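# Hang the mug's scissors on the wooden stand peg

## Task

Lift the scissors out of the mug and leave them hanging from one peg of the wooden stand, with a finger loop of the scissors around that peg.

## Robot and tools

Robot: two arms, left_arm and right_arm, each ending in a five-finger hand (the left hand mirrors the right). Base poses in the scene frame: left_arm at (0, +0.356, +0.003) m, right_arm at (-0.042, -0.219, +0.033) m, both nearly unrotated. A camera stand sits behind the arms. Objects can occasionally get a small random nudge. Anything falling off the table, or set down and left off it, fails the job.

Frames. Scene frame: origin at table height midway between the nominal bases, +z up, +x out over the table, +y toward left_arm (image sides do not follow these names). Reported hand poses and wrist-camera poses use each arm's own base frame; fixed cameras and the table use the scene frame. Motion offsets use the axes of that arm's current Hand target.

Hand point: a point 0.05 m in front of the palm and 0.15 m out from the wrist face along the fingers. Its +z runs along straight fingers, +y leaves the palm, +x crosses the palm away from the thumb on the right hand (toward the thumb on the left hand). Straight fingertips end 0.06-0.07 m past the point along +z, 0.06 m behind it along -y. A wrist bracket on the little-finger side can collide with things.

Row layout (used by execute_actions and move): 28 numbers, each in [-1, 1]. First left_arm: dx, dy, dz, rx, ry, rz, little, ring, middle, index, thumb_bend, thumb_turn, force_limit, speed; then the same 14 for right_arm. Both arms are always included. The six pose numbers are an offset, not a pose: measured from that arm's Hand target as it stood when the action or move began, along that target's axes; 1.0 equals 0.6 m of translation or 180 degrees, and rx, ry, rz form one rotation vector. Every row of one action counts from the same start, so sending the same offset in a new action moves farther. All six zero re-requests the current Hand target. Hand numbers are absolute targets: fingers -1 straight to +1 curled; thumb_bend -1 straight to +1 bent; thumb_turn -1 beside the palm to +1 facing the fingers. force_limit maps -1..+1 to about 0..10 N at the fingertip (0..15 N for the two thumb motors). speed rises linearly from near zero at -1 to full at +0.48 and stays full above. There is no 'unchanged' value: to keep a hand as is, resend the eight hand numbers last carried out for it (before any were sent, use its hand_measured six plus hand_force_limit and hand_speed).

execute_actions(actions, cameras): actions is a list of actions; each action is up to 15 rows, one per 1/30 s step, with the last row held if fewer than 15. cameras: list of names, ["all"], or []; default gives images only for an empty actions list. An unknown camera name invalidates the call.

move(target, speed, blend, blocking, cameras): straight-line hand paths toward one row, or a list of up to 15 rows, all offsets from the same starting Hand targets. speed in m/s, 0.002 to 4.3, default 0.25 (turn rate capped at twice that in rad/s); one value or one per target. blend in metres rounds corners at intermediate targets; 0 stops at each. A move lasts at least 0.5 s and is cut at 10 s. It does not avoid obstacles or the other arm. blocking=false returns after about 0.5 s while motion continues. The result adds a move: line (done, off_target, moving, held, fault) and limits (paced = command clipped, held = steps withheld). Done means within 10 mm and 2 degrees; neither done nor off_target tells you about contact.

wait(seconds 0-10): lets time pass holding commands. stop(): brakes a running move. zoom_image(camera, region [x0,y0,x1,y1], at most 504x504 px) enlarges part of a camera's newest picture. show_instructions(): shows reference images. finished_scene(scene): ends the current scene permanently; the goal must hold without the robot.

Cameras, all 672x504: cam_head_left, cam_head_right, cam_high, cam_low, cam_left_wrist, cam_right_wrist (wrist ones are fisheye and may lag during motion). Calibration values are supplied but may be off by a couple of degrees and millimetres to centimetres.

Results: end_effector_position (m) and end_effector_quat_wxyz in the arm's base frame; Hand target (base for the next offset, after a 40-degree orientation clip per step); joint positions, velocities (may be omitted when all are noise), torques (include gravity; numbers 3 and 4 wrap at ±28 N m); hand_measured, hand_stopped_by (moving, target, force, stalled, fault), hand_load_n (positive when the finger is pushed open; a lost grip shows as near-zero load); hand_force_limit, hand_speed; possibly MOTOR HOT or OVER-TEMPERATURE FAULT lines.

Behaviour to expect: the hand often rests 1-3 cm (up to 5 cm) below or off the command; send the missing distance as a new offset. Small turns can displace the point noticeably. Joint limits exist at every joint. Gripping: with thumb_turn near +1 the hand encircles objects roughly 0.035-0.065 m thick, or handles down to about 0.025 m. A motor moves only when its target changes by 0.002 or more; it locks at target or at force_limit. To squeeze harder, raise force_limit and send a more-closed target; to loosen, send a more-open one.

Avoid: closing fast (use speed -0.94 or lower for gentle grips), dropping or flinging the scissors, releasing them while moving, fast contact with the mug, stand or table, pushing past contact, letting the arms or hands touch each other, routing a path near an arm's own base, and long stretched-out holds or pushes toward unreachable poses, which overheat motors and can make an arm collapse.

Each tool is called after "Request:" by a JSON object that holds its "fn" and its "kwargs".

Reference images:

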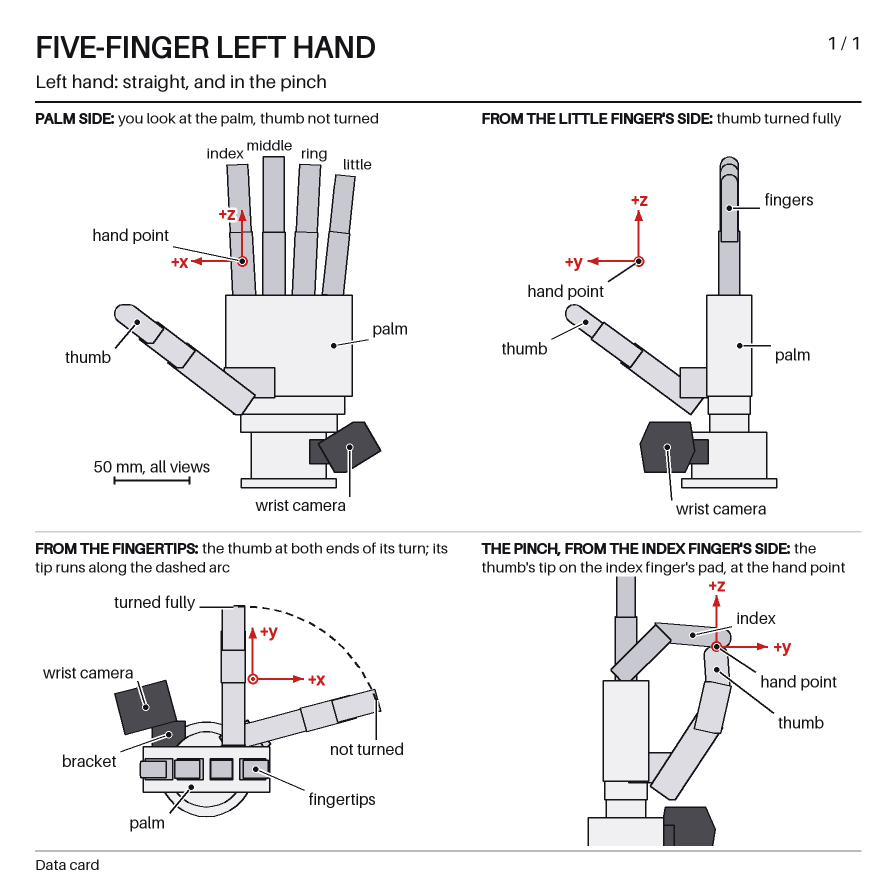

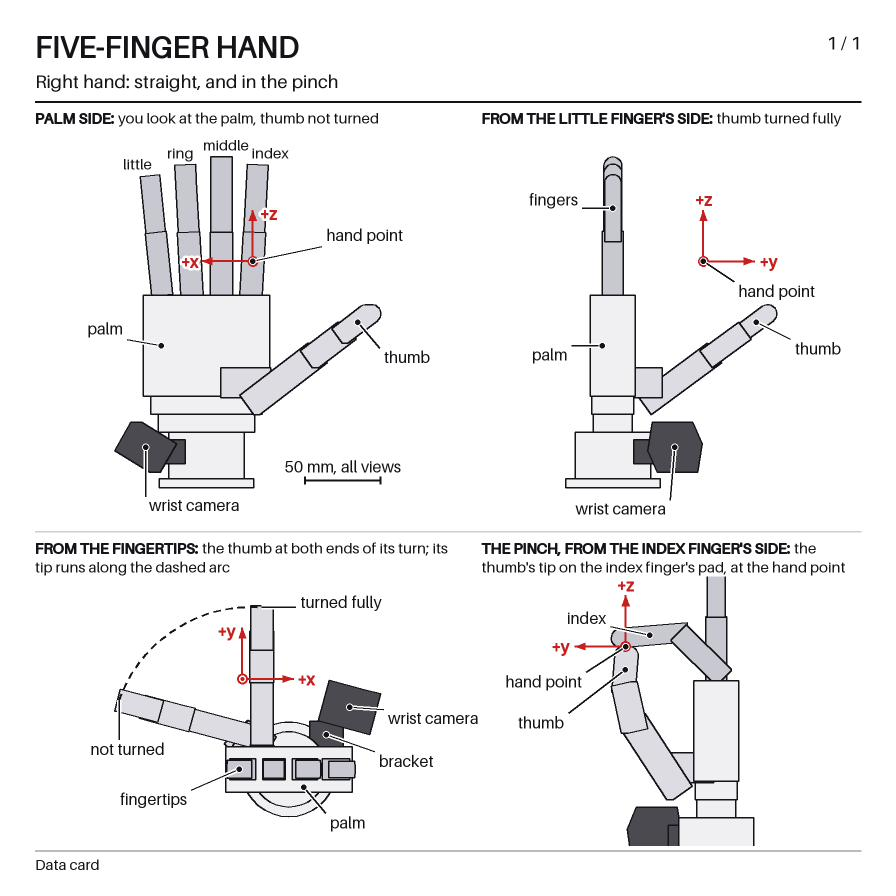

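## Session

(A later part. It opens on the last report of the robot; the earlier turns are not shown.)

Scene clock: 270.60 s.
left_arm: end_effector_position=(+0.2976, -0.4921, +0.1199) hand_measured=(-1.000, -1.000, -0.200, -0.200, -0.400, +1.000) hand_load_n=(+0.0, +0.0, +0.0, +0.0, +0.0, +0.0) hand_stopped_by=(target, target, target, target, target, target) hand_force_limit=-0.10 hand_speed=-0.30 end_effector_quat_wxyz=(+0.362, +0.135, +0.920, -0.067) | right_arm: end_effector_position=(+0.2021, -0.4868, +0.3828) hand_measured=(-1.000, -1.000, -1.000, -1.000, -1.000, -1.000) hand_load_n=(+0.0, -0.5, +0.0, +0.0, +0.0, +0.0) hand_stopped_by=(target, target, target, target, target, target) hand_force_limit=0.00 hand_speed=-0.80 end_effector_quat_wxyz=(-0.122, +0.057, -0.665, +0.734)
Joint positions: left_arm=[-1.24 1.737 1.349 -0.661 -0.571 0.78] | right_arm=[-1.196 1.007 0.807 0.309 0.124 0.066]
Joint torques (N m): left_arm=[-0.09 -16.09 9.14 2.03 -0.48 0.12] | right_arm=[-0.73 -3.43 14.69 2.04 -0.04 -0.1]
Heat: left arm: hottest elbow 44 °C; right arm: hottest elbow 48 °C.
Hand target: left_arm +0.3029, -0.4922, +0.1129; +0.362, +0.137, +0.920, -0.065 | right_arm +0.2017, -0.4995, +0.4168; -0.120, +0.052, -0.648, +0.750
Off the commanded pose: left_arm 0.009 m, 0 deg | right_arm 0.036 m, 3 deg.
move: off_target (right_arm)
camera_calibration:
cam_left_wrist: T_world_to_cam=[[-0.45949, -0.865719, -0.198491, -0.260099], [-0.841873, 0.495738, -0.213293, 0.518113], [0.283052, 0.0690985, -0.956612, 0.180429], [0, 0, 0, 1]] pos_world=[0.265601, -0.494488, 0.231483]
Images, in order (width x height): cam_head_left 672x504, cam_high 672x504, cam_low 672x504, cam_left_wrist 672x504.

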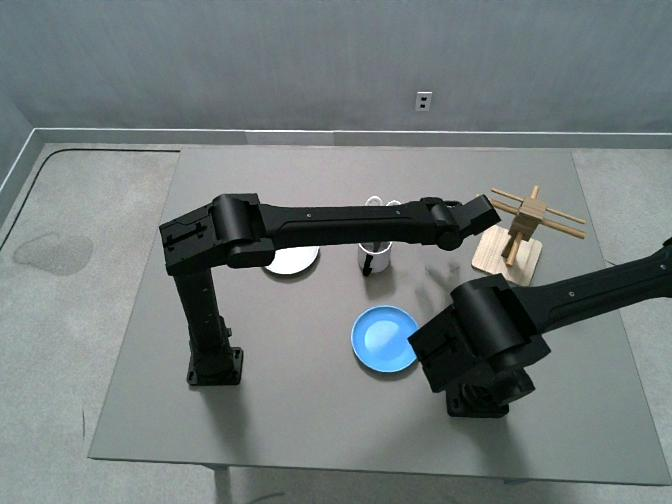

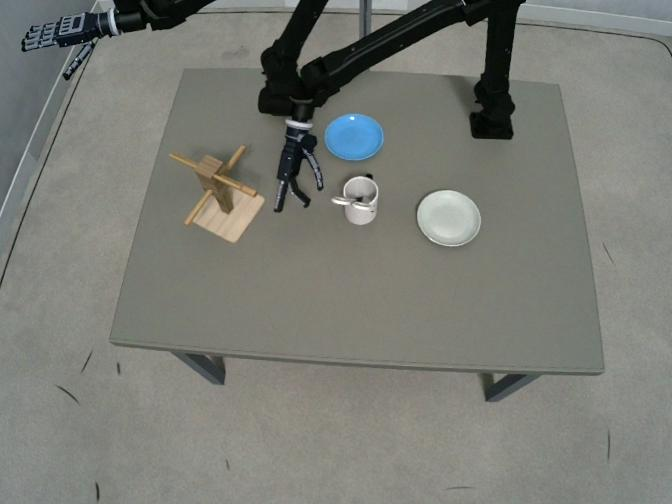

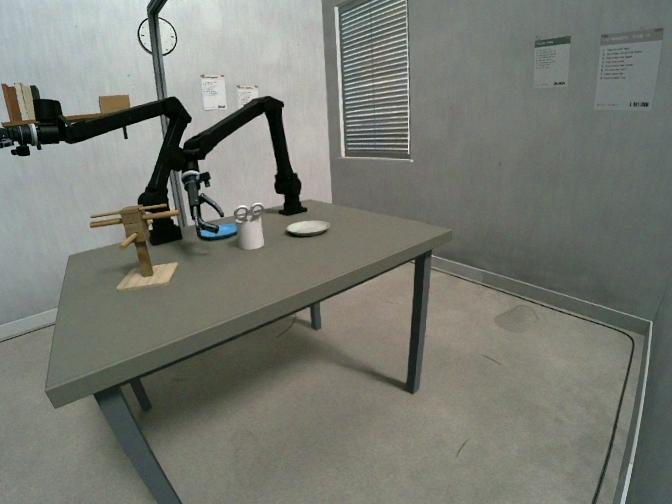

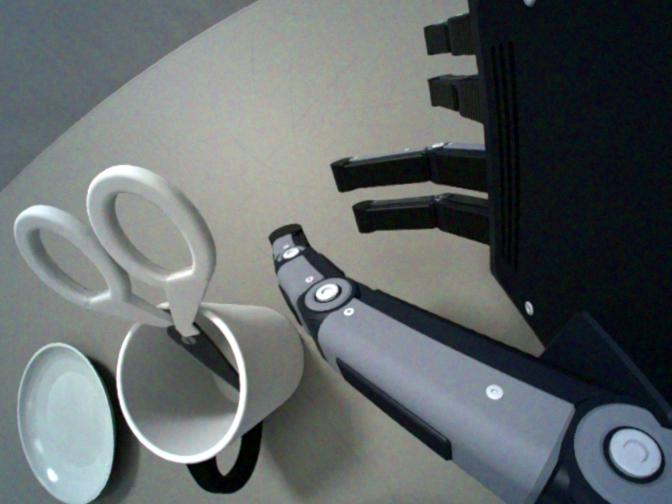

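Request:
{"fn": "move", "kwargs": {"target": [0.0143,0.09,0,0,0,0,-1,-1,-0.2,-0.2,-0.4,1,-0.1,-0.3,0,0,0,0,0,0,-1,-1,-1,-1,-1,-1,0,-0.8], "speed": 0.08, "cameras": ["cam_high","cam_low","cam_left_wrist"]}}

Request:
{"fn": "zoom_image", "kwargs": {"camera": "cam_left_wrist", "region": [100, 130, 440, 385]}}

Request:
{"fn": "zoom_image", "kwargs": {"camera": "cam_low", "region": [180, 140, 320, 260]}}

Scene clock: 282.30 s.
left_arm: end_effector_position=(+0.3075, -0.4420, +0.1081) hand_measured=(-1.000, -1.000, -0.200, -0.200, -0.400, +1.000) hand_load_n=(+0.0, +0.0, +0.0, +0.0, -0.5, +0.0) hand_stopped_by=(target, target, target, target, target, target) hand_force_limit=-0.10 hand_speed=-0.30 end_effector_quat_wxyz=(+0.360, +0.138, +0.920, -0.064) | right_arm: end_effector_position=(+0.2021, -0.4868, +0.3828) hand_measured=(-1.000, -1.000, -1.000, -1.000, -1.000, -1.000) hand_load_n=(+0.0, +0.0, +0.0, +0.0, +0.0, +0.0) hand_stopped_by=(target, target, target, target, target, target) hand_force_limit=0.00 hand_speed=-0.80 end_effector_quat_wxyz=(-0.122, +0.057, -0.665, +0.734)
Joint positions: left_arm=[-1.189 1.645 1.192 -0.574 -0.544 0.835] | right_arm=[-1.196 1.007 0.807 0.309 0.124 0.066]
Joint torques (N m): left_arm=[0.26 -15.33 8.43 2.15 -0.43 0.11] | right_arm=[-0.79 -3.43 14.69 2.03 -0.04 -0.1]
Heat: left arm: hottest elbow 43 °C; right arm: hottest elbow 48 °C.
Hand target: left_arm +0.3132, -0.4388, +0.1058; +0.362, +0.137, +0.920, -0.065 | right_arm +0.2017, -0.4995, +0.4168; -0.120, +0.052, -0.648, +0.750
Off the commanded pose: left_arm 0.007 m, 0 deg | right_arm 0.036 m, 3 deg.
move: off_target (right_arm)
camera_calibration:
cam_left_wrist: T_world_to_cam=[[-0.462083, -0.863062, -0.203971, -0.211911], [-0.84118, 0.499389, -0.207428, 0.499996], [0.280884, 0.0757277, -0.956749, 0.166491], [0, 0, 0, 1]] pos_world=[0.275902, -0.445193, 0.219779]
Images, in order (width x height): cam_high 672x504, cam_low 672x504, cam_left_wrist 672x504.

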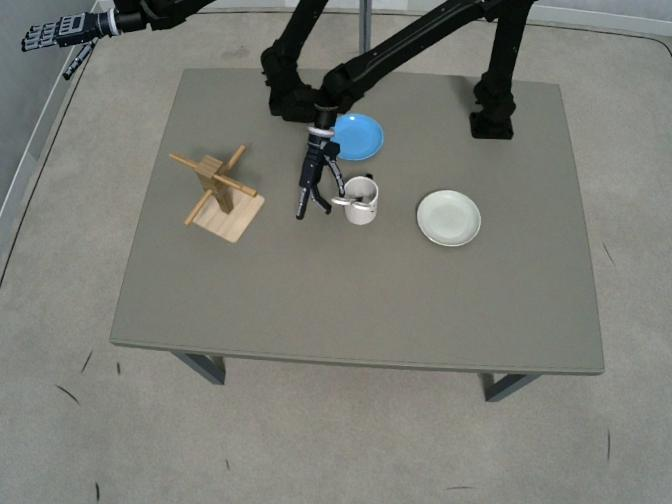

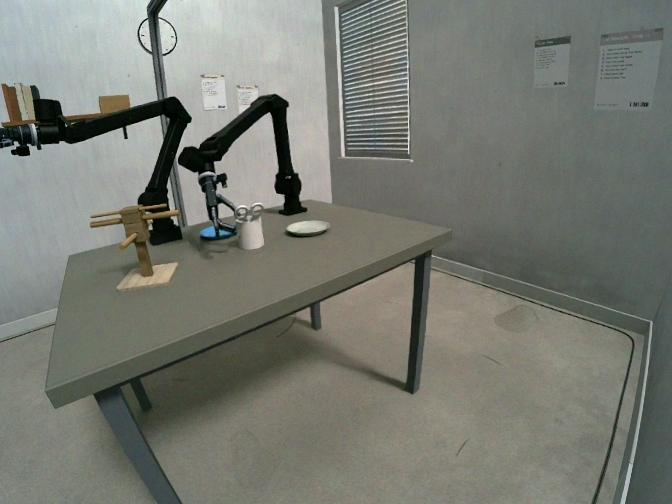

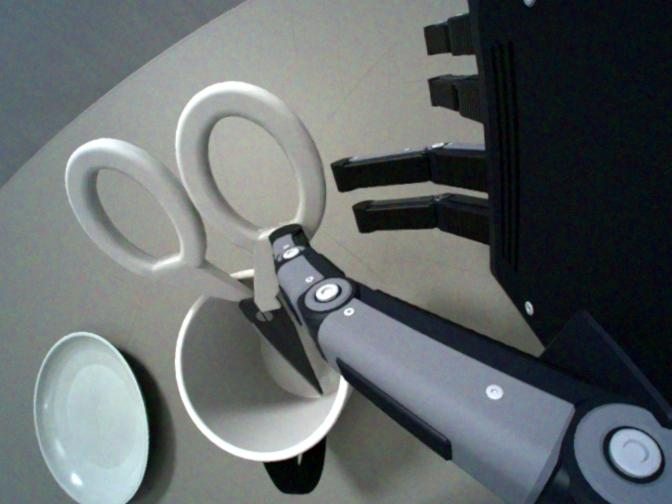

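Scaled by 1.482 from the camera's 672x504 image, which has a finer 960x720 frame.

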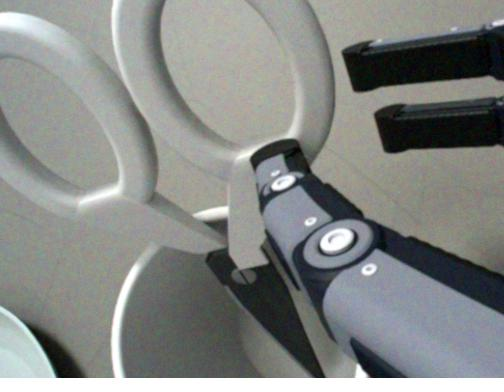

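Scaled by 3.600 from the camera's 672x504 image, which has a finer 960x720 frame.

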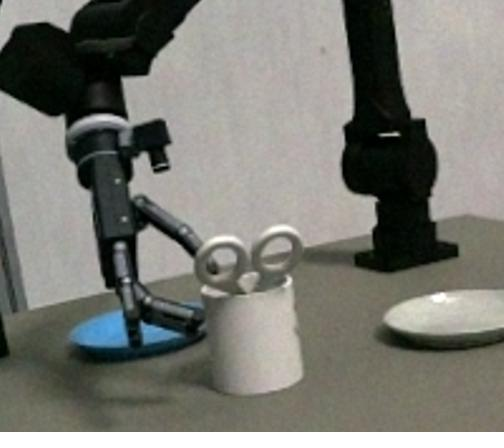

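Request:
{"fn": "move", "kwargs": {"target": [-0.005,0.076,-0.01,0,0,0,-1,-1,-0.25,-0.25,-0.5,1,-0.1,-0.3,0,0,0,0,0,0,-1,-1,-1,-1,-1,-1,0,-0.8], "speed": 0.06, "cameras": ["cam_head_left","cam_high","cam_low","cam_left_wrist"]}}

Request:
{"fn": "zoom_image", "kwargs": {"camera": "cam_left_wrist", "region": [200, 30, 540, 285]}}

Request:
{"fn": "zoom_image", "kwargs": {"camera": "cam_low", "region": [180, 140, 320, 260]}}

Request:
{"fn": "zoom_image", "kwargs": {"camera": "cam_high", "region": [280, 120, 420, 260]}}

Scene clock: 288.03 s.
left_arm: end_effector_position=(+0.3192, -0.3982, +0.1122) hand_measured=(-1.000, -1.000, -0.250, -0.250, -0.500, +1.000) hand_load_n=(+0.0, +0.0, +0.0, +0.0, +0.0, +0.0) hand_stopped_by=(target, target, target, target, target, target) hand_force_limit=-0.10 hand_speed=-0.30 end_effector_quat_wxyz=(+0.359, +0.139, +0.921, -0.063) | right_arm: end_effector_position=(+0.2021, -0.4868, +0.3828) hand_measured=(-1.000, -1.000, -1.000, -1.000, -1.000, -1.000) hand_load_n=(+0.0, +0.0, +0.0, +0.0, +0.0, -0.5) hand_stopped_by=(target, target, target, target, target, target) hand_force_limit=0.00 hand_speed=-0.80 end_effector_quat_wxyz=(-0.122, +0.057, -0.665, +0.734)
Joint positions: left_arm=[-1.129 1.553 1.088 -0.537 -0.511 0.893] | right_arm=[-1.196 1.007 0.807 0.309 0.124 0.066]
Joint torques (N m): left_arm=[0.26 -13.92 8.39 2.21 -0.42 0.12] | right_arm=[-0.79 -3.43 14.69 2.03 -0.04 -0.1]
Heat: left arm: hottest elbow 43 °C; right arm: hottest elbow 48 °C.
Hand target: left_arm +0.3250, -0.3947, +0.1114; +0.362, +0.137, +0.920, -0.065 | right_arm +0.2017, -0.4995, +0.4168; -0.120, +0.052, -0.648, +0.750
Off the commanded pose: left_arm 0.007 m, 0 deg | right_arm 0.036 m, 3 deg.
move: off_target (right_arm)
camera_calibration:
cam_left_wrist: T_world_to_cam=[[-0.463533, -0.862015, -0.205101, -0.166835], [-0.841172, 0.500845, -0.203923, 0.488904], [0.278508, 0.0780003, -0.957261, 0.165577], [0, 0, 0, 1]] pos_world=[0.287804, -0.401595, 0.223981]
Images, in order (width x height): cam_head_left 672x504, cam_high 672x504, cam_low 672x504, cam_left_wrist 672x504.

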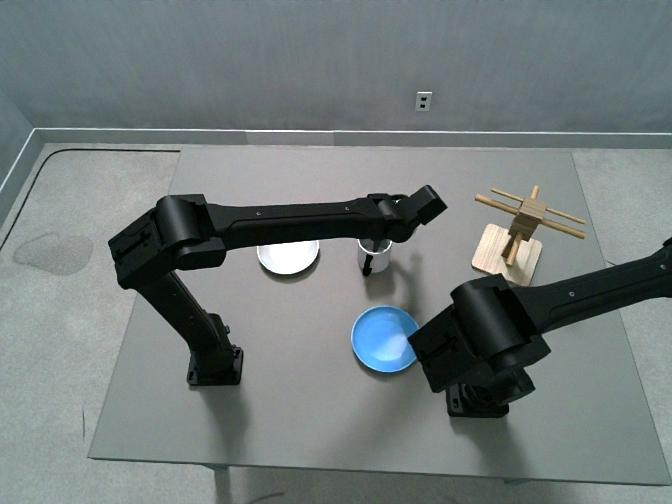

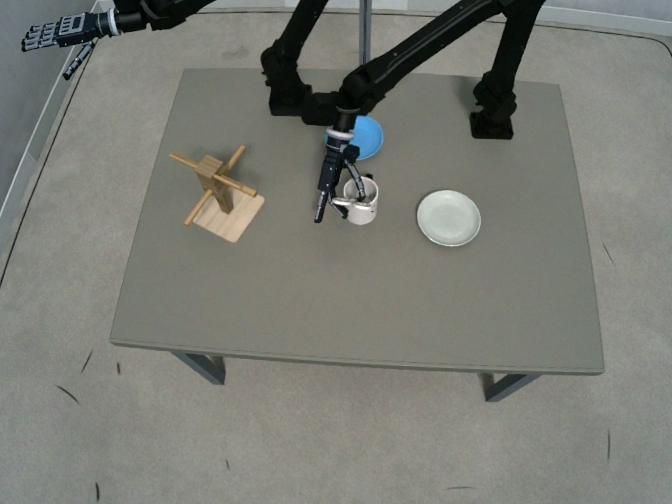

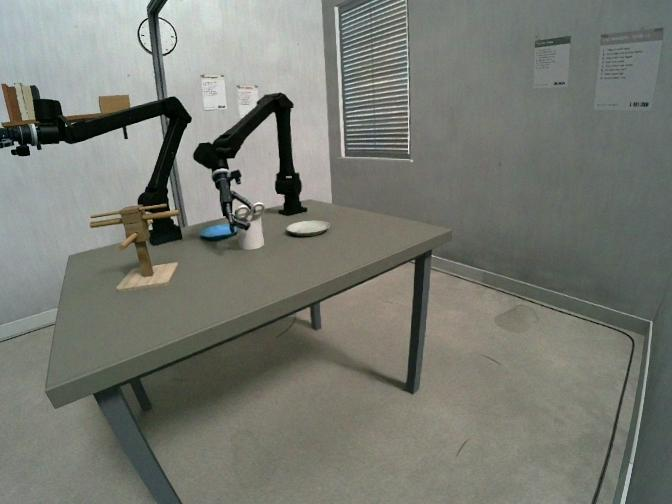

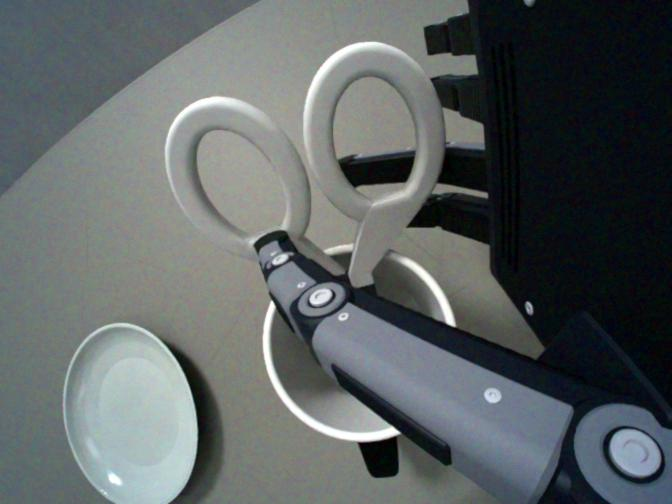

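Scaled by 1.482 from the camera's 672x504 image, which has a finer 960x720 frame.

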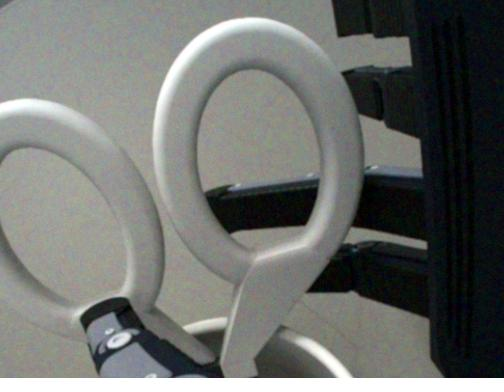

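Scaled by 3.600 from the camera's 672x504 image, which has a finer 960x720 frame.

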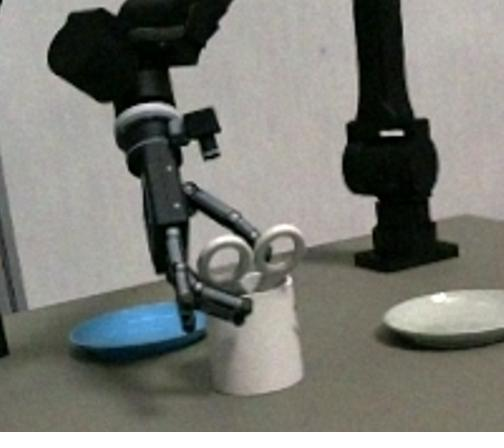

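Scaled by 3.600 from the camera's 672x504 image, which has a finer 960x720 frame.

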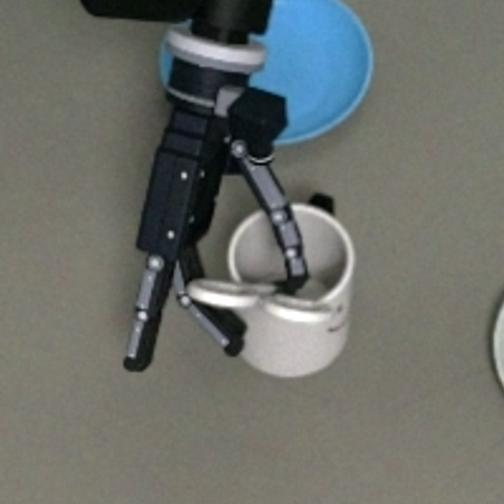

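Request:
{"fn": "move", "kwargs": {"target": [[0,0,0,0,0,0,-1,-1,0.12,0.12,-0.12,1,-0.1,-0.8,0,0,0,0,0,0,-1,-1,-1,-1,-1,-1,0,-0.8],[0,0,0,0,0,0,-1,-1,0.6,0.6,0.3,1,-0.1,-0.9,0,0,0,0,0,0,-1,-1,-1,-1,-1,-1,0,-0.8]], "speed": 0.06, "cameras": ["cam_high","cam_low","cam_left_wrist"]}}

Request:
{"fn": "zoom_image", "kwargs": {"camera": "cam_left_wrist", "region": [200, 30, 540, 285]}}

Request:
{"fn": "zoom_image", "kwargs": {"camera": "cam_high", "region": [280, 120, 420, 260]}}

Scene clock: 292.90 s.
left_arm: end_effector_position=(+0.3198, -0.3989, +0.1133) hand_measured=(-1.000, -1.000, +0.182, +0.146, -0.210, +1.000) hand_load_n=(-0.5, -0.5, +6.5, +0.0, +7.0, +1.0) hand_stopped_by=(target, target, force, force, force, target) hand_force_limit=-0.10 hand_speed=-0.90 end_effector_quat_wxyz=(+0.360, +0.140, +0.920, -0.064) | right_arm: end_effector_position=(+0.2021, -0.4868, +0.3828) hand_measured=(-1.000, -1.000, -1.000, -1.000, -1.000, -1.000) hand_load_n=(+0.0, -0.5, +0.0, +0.0, +0.0, +0.0) hand_stopped_by=(target, target, target, target, target, target) hand_force_limit=0.00 hand_speed=-0.80 end_effector_quat_wxyz=(-0.122, +0.057, -0.665, +0.734)
Joint positions: left_arm=[-1.129 1.552 1.088 -0.533 -0.511 0.898] | right_arm=[-1.196 1.007 0.807 0.309 0.124 0.066]
Joint torques (N m): left_arm=[0.26 -13.68 8.43 2.04 -0.42 0.09] | right_arm=[-0.73 -3.43 14.69 2.03 -0.04 -0.1]
Heat: left arm: hottest elbow 43 °C; right arm: hottest elbow 48 °C.
Hand target: left_arm +0.3250, -0.3947, +0.1114; +0.362, +0.137, +0.920, -0.065 | right_arm +0.2017, -0.4995, +0.4168; -0.120, +0.052, -0.648, +0.750
Off the commanded pose: left_arm 0.007 m, 0 deg | right_arm 0.036 m, 3 deg.
move: off_target (right_arm)
camera_calibration:
cam_left_wrist: T_world_to_cam=[[-0.465956, -0.860609, -0.205518, -0.165583], [-0.838689, 0.503601, -0.207334, 0.490737], [0.281933, 0.0757571, -0.956439, 0.164317], [0, 0, 0, 1]] pos_world=[0.288095, -0.402086, 0.224876]
Images, in order (width x height): cam_high 672x504, cam_low 672x504, cam_left_wrist 672x504.

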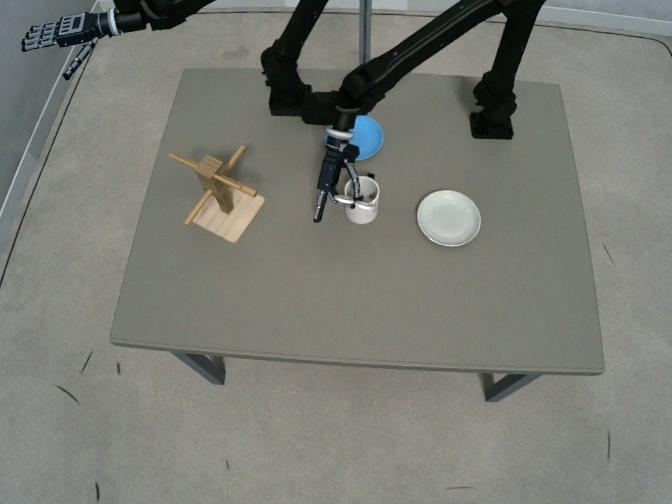

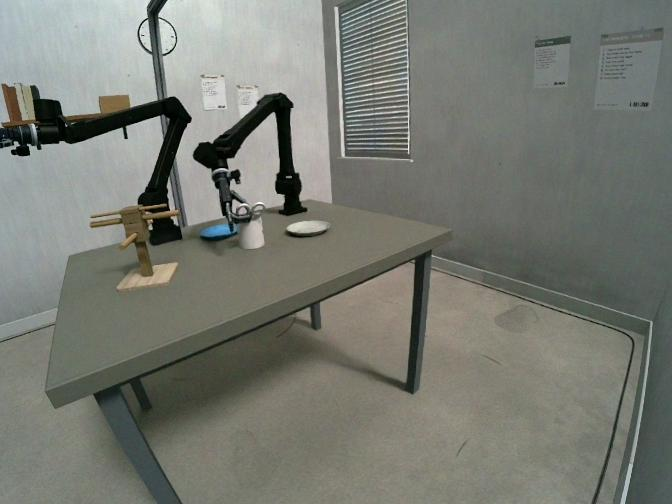

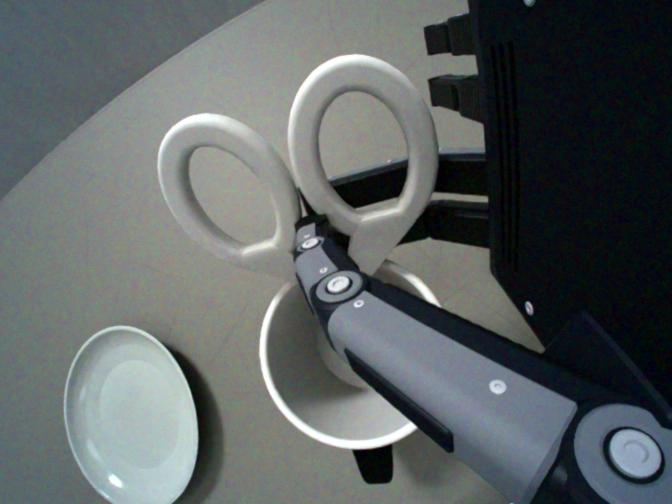

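Scaled by 1.482 from the camera's 672x504 image, which has a finer 960x720 frame.

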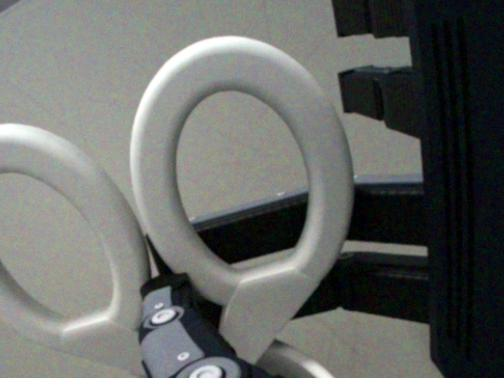

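Scaled by 3.600 from the camera's 672x504 image, which has a finer 960x720 frame.

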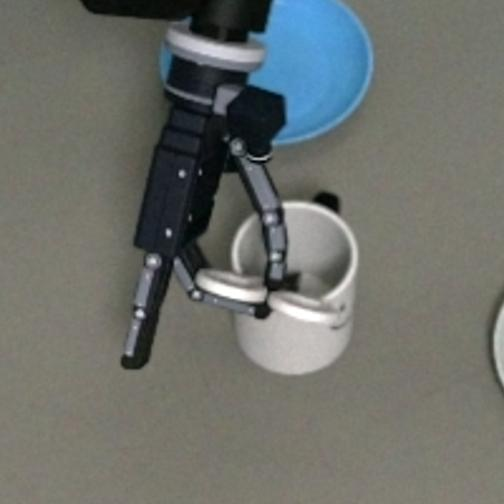

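Request:
{"fn": "move", "kwargs": {"target": [0,0,0,0,0,0,-1,-1,0.6,0.5,0.3,1,-0.1,-0.94,0,0,0,0,0,0,-1,-1,-1,-1,-1,-1,0,-0.8], "speed": 0.06}}

Scene clock: 294.77 s.
left_arm: end_effector_position=(+0.3200, -0.3991, +0.1133) hand_measured=(-1.000, -1.000, +0.182, +0.162, -0.210, +1.000) hand_load_n=(+0.0, +0.0, +2.5, +4.0, +5.5, +0.5) hand_stopped_by=(target, target, force, force, force, target) hand_force_limit=-0.10 hand_speed=-0.94 end_effector_quat_wxyz=(+0.360, +0.140, +0.920, -0.065) | right_arm: end_effector_position=(+0.2021, -0.4868, +0.3828) hand_measured=(-1.000, -1.000, -1.000, -1.000, -1.000, -1.000) hand_load_n=(+0.0, -0.5, +0.0, +0.0, +0.0, -0.5) hand_stopped_by=(target, target, target, target, target, target) hand_force_limit=0.00 hand_speed=-0.80 end_effector_quat_wxyz=(-0.122, +0.057, -0.665, +0.734)
Joint positions: left_arm=[-1.129 1.552 1.088 -0.532 -0.511 0.898] | right_arm=[-1.196 1.007 0.807 0.309 0.124 0.066]
Joint torques (N m): left_arm=[0.38 -13.68 8.4 2.02 -0.43 0.09] | right_arm=[-0.79 -3.43 14.69 2.03 -0.04 -0.1]
Heat: left arm: hottest elbow 43 °C; right arm: hottest elbow 48 °C.
Hand target: left_arm +0.3250, -0.3947, +0.1114; +0.362, +0.137, +0.920, -0.065 | right_arm +0.2017, -0.4995, +0.4168; -0.120, +0.052, -0.648, +0.750
Off the commanded pose: left_arm 0.007 m, 0 deg | right_arm 0.036 m, 3 deg.
move: off_target (right_arm)

Request:
{"fn": "move", "kwargs": {"target": [[-0.2167,0,0,0,0,0,-1,-1,0.6,0.5,0.3,1,-0.1,-0.94,0,0,0,0,0,0,-1,-1,-1,-1,-1,-1,0,-0.8],[-0.3533,-0.004,-0.1458,0,0,0,-1,-1,0.6,0.5,0.3,1,-0.1,-0.94,0,0,0,0,0,0,-1,-1,-1,-1,-1,-1,0,-0.8]], "speed": 0.1, "blend": 0.02, "cameras": ["cam_head_left","cam_high","cam_low","cam_left_wrist"]}}

Request:
{"fn": "zoom_image", "kwargs": {"camera": "cam_low", "region": [180, 120, 320, 260]}}

Scene clock: 299.97 s.
left_arm: end_effector_position=(+0.4049, -0.4196, +0.3060) hand_measured=(-1.000, -1.000, +0.182, +0.162, -0.208, +1.000) hand_load_n=(+0.0, +0.0, +1.5, +0.5, +1.5, +1.5) hand_stopped_by=(target, target, force, force, force, target) hand_force_limit=-0.10 hand_speed=-0.94 end_effector_quat_wxyz=(+0.356, +0.140, +0.922, -0.062) | right_arm: end_effector_position=(+0.2021, -0.4868, +0.3828) hand_measured=(-1.000, -1.000, -1.000, -1.000, -1.000, -1.000) hand_load_n=(+0.0, +0.0, +0.0, +0.0, +0.0, -0.5) hand_stopped_by=(target, target, target, target, target, target) hand_force_limit=0.00 hand_speed=-0.80 end_effector_quat_wxyz=(-0.122, +0.057, -0.665, +0.734)
Joint positions: left_arm=[-0.998 1.602 1.667 -1.017 -0.434 1.014] | right_arm=[-1.196 1.007 0.807 0.309 0.124 0.066]
Joint torques (N m): left_arm=[0.38 -14.62 14.08 0.85 -0.41 0.14] | right_arm=[-0.73 -3.43 14.69 2.04 -0.04 -0.1]
Heat: left arm: hottest elbow 44 °C; right arm: hottest elbow 48 °C.
Hand target: left_arm +0.4161, -0.4214, +0.3203; +0.362, +0.137, +0.920, -0.065 | right_arm +0.2017, -0.4995, +0.4168; -0.120, +0.052, -0.648, +0.750
Off the commanded pose: left_arm 0.018 m, 1 deg | right_arm 0.036 m, 3 deg.
move: off_target (left_arm, right_arm)
camera_calibration:
cam_left_wrist: T_world_to_cam=[[-0.465611, -0.860771, -0.205618, -0.104307], [-0.84181, 0.502461, -0.197202, 0.610143], [0.273061, 0.0812724, -0.958558, 0.332702], [0, 0, 0, 1]] pos_world=[0.37421, -0.423397, 0.417788]
Images, in order (width x height): cam_head_left 672x504, cam_high 672x504, cam_low 672x504, cam_left_wrist 672x504.

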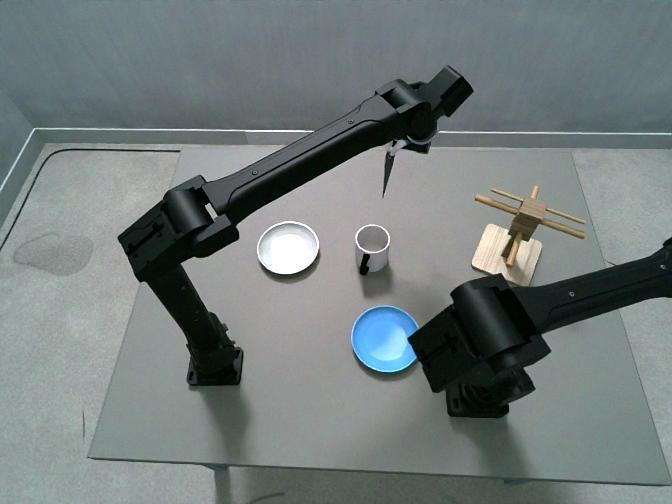

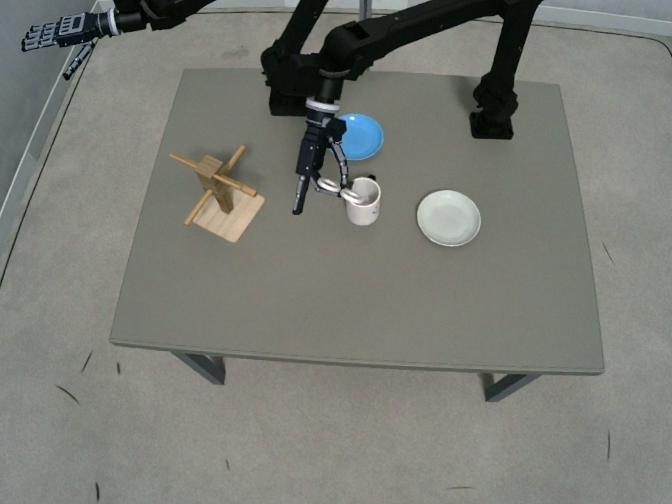

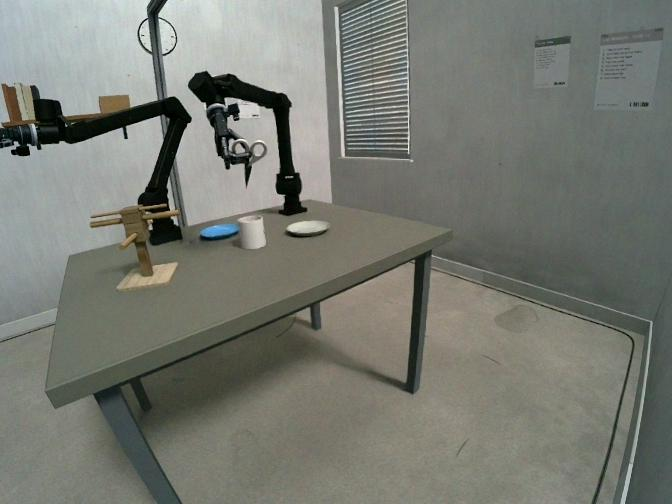

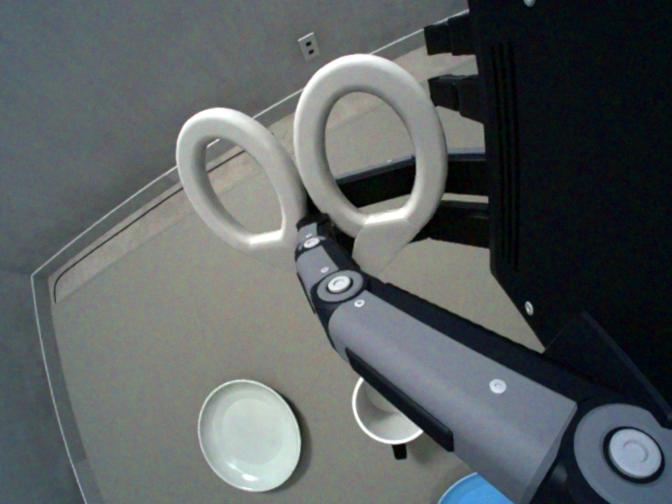

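Scaled by 3.600 from the camera's 672x504 image, which has a finer 960x720 frame.

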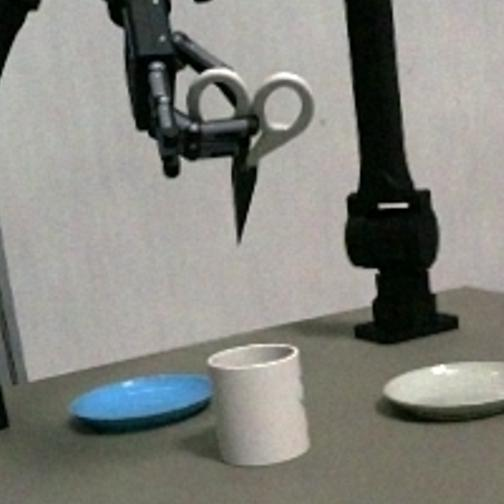

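Request:
{"fn": "move", "kwargs": {"target": [[0,0,0,0,0,0,-1,-1,0.65,0.62,0.35,1,0.0,-0.94,0,0,0,0,0,0,-1,-1,-1,-1,-1,-1,0,-0.8],[0.0387,-0.1528,-0.0318,0.5118,-0.1858,0.2273,-1,-1,0.65,0.62,0.35,1,0.0,-0.94,0,0,0,0,0,0,-1,-1,-1,-1,-1,-1,0,-0.8]], "speed": 0.25, "cameras": ["cam_head_left","cam_high","cam_low","cam_left_wrist"]}}

Request:
{"fn": "zoom_image", "kwargs": {"camera": "cam_low", "region": [100, 100, 300, 260]}}

Scene clock: 314.67 s.
left_arm: end_effector_position=(+0.3491, -0.5013, +0.3163) hand_measured=(-1.000, -1.000, +0.198, +0.250, -0.184, +1.000) hand_load_n=(+0.0, +0.5, +4.5, +2.5, +5.5, +1.0) hand_stopped_by=(target, target, force, force, force, target) hand_force_limit=0.00 hand_speed=-0.94 end_effector_quat_wxyz=(+0.365, +0.601, +0.376, -0.603) | right_arm: end_effector_position=(+0.2021, -0.4868, +0.3828) hand_measured=(-1.000, -1.000, -1.000, -1.000, -1.000, -1.000) hand_load_n=(+0.0, +0.0, -0.5, +0.0, +0.0, +0.0) hand_stopped_by=(target, target, target, target, target, target) hand_force_limit=0.00 hand_speed=-0.80 end_effector_quat_wxyz=(-0.122, +0.057, -0.665, +0.734)
Joint positions: left_arm=[-0.665 1.51 1.077 0.399 1.373 1.589] | right_arm=[-1.196 1.007 0.807 0.309 0.124 0.066]
Joint torques (N m): left_arm=[0.38 -12.16 10.55 2.52 -0.03 -0.01] | right_arm=[-0.79 -3.43 14.69 2.03 -0.04 -0.1]
Heat: left arm: hottest elbow 46 °C; right arm: hottest elbow 49 °C.
Hand target: left_arm +0.3600, -0.5000, +0.3201; +0.374, +0.600, +0.374, -0.600 | right_arm +0.2017, -0.4995, +0.4168; -0.120, +0.052, -0.648, +0.750
Off the commanded pose: left_arm 0.012 m, 1 deg | right_arm 0.036 m, 3 deg.
move: off_target (left_arm, right_arm)
camera_calibration:
cam_left_wrist: T_world_to_cam=[[-0.875718, 0.400485, -0.269685, 0.597161], [0.419335, 0.353997, -0.835969, 0.29369], [-0.239325, -0.845161, -0.477939, -0.0730364], [0, 0, 0, 1]] pos_world=[0.382311, -0.404847, 0.371655]
Images, in order (width x height): cam_head_left 672x504, cam_high 672x504, cam_low 672x504, cam_left_wrist 672x504.

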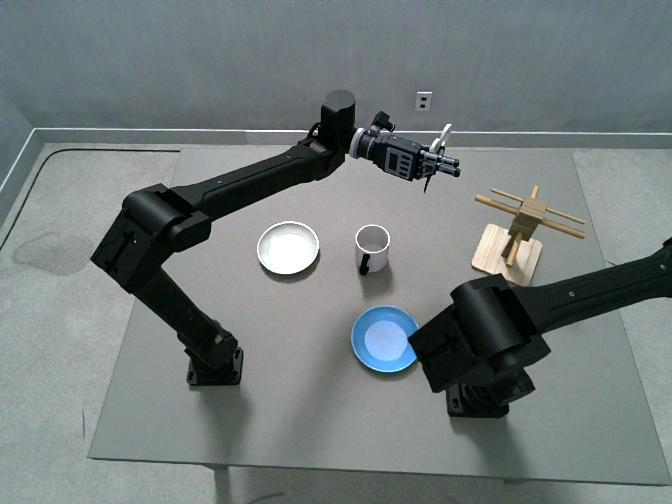

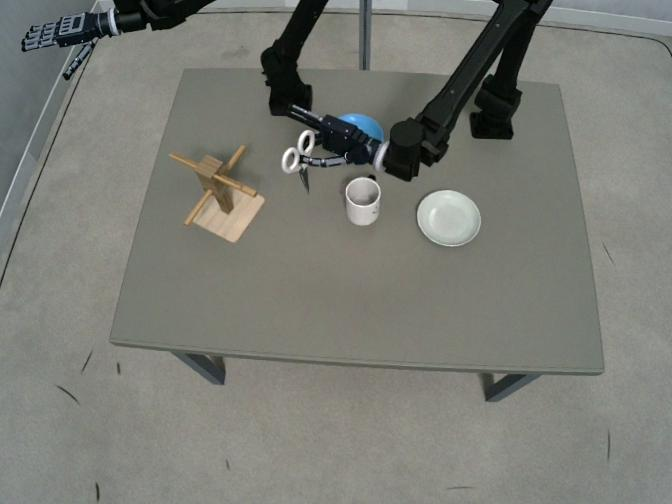

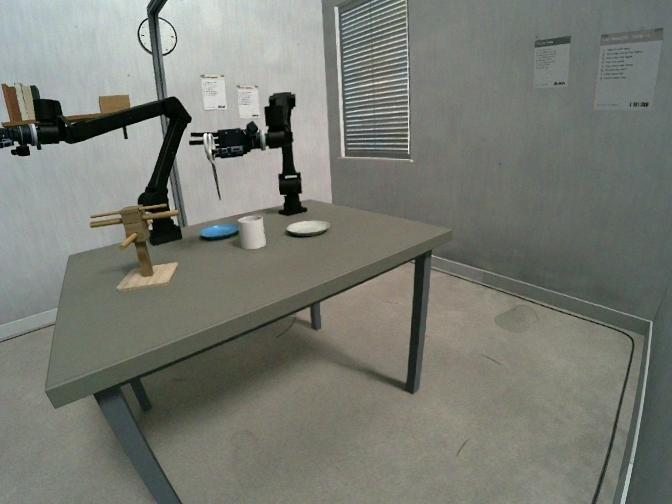

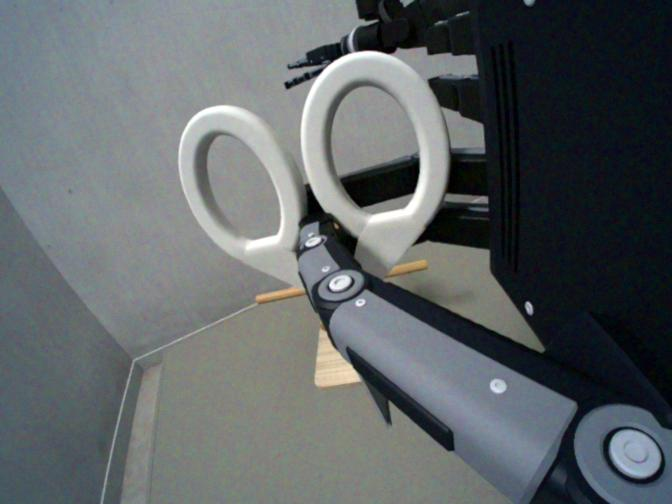

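Scaled by 2.520 from the camera's 672x504 image, which has a finer 960x720 frame.

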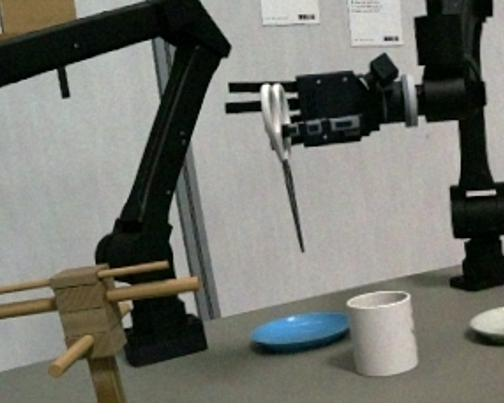

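Request:
{"fn": "move", "kwargs": {"target": [0.275,0.0065,0.0433,0,0,0,-1,-1,0.65,0.62,0.35,1,0.0,-0.94,0,0,0,0,0,0,-1,-1,-1,-1,-1,-1,0,-0.8], "speed": 0.15, "cameras": ["cam_head_left","cam_high","cam_low","cam_left_wrist"]}}

Request:
{"fn": "zoom_image", "kwargs": {"camera": "cam_low", "region": [80, 160, 240, 300]}}

Request:
{"fn": "zoom_image", "kwargs": {"camera": "cam_high", "region": [160, 110, 340, 250]}}

Request:
{"fn": "zoom_image", "kwargs": {"camera": "cam_head_left", "region": [420, 130, 600, 290]}}

Scene clock: 319.23 s.
left_arm: end_effector_position=(+0.3587, -0.5199, +0.1578) hand_measured=(-1.000, -1.000, +0.198, +0.250, -0.184, +1.000) hand_load_n=(+0.0, +0.0, +4.5, +2.5, +5.5, +1.0) hand_stopped_by=(target, target, force, force, force, target) hand_force_limit=0.00 hand_speed=-0.94 end_effector_quat_wxyz=(+0.376, +0.599, +0.379, -0.597) | right_arm: end_effector_position=(+0.2021, -0.4868, +0.3828) hand_measured=(-1.000, -1.000, -1.000, -1.000, -1.000, -1.000) hand_load_n=(+0.0, +0.0, -0.5, +0.0, +0.0, -0.5) hand_stopped_by=(target, target, target, target, target, target) hand_force_limit=0.00 hand_speed=-0.80 end_effector_quat_wxyz=(-0.122, +0.057, -0.665, +0.734)
Joint positions: left_arm=[-0.687 1.816 0.953 0.846 1.329 1.584] | right_arm=[-1.196 1.007 0.807 0.309 0.124 0.066]
Joint torques (N m): left_arm=[-2.02 -14.74 7.04 2.59 -0.22 -0.02] | right_arm=[-0.73 -3.49 14.69 2.03 -0.04 -0.1]
Heat: left arm: hottest elbow 46 °C; right arm: hottest elbow 49 °C.
Hand target: left_arm +0.3522, -0.5249, +0.1551; +0.374, +0.600, +0.374, -0.600 | right_arm +0.2017, -0.4995, +0.4168; -0.120, +0.052, -0.648, +0.750
Off the commanded pose: left_arm 0.009 m, 1 deg | right_arm 0.036 m, 3 deg.
move: off_target (right_arm)
camera_calibration:
cam_left_wrist: T_world_to_cam=[[-0.881729, 0.37853, -0.281548, 0.562863], [0.419699, 0.356891, -0.834555, 0.164907], [-0.215422, -0.854016, -0.47355, -0.176052], [0, 0, 0, 1]] pos_world=[0.389156, -0.422265, 0.212728]
Images, in order (width x height): cam_head_left 672x504, cam_high 672x504, cam_low 672x504, cam_left_wrist 672x504.

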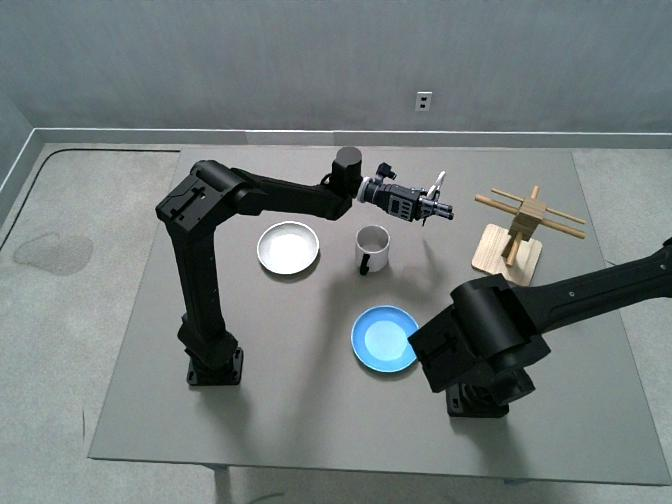

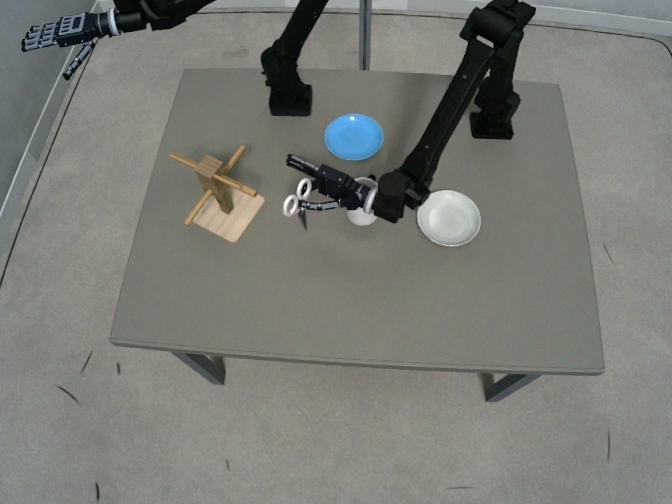

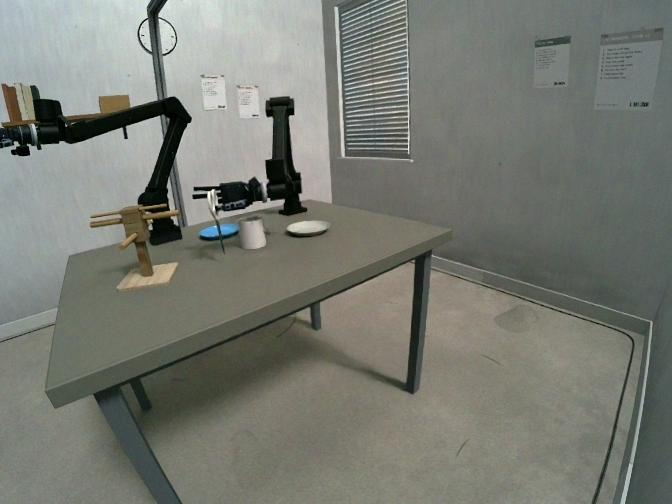

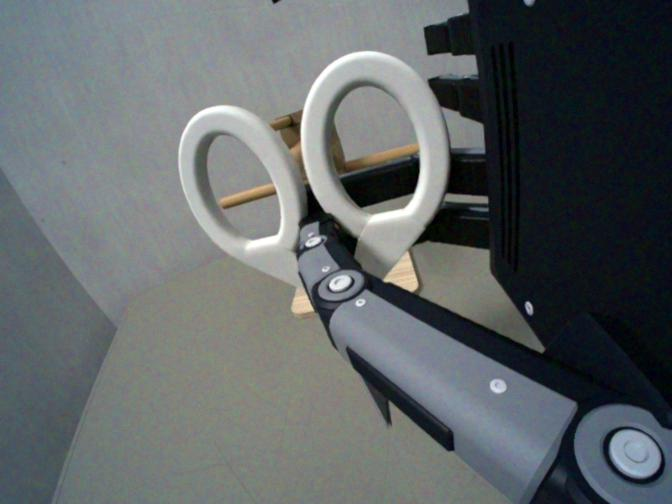

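Scaled by 3.150 from the camera's 672x504 image, which has a finer 960x720 frame.

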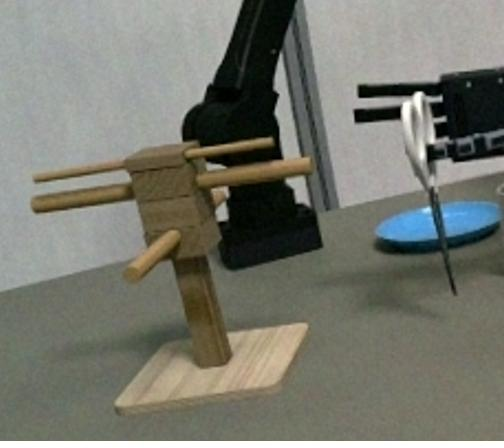

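Scaled by 2.800 from the camera's 672x504 image, which has a finer 960x720 frame.

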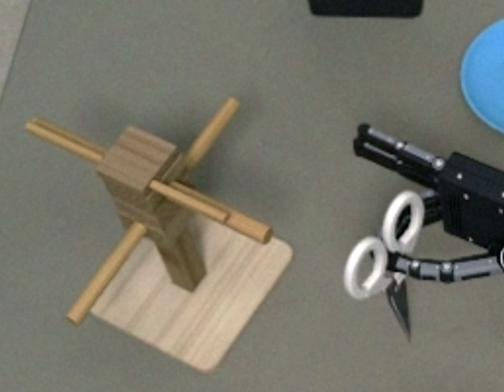

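Scaled by 2.800 from the camera's 672x504 image, which has a finer 960x720 frame.

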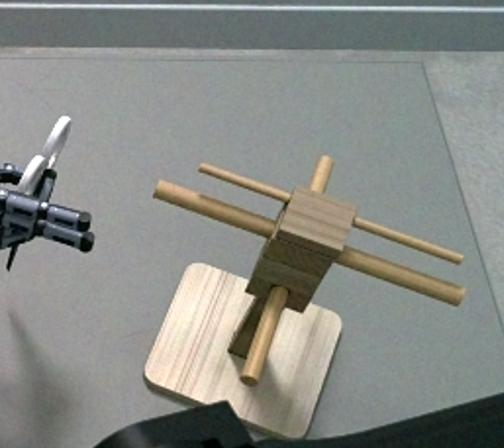

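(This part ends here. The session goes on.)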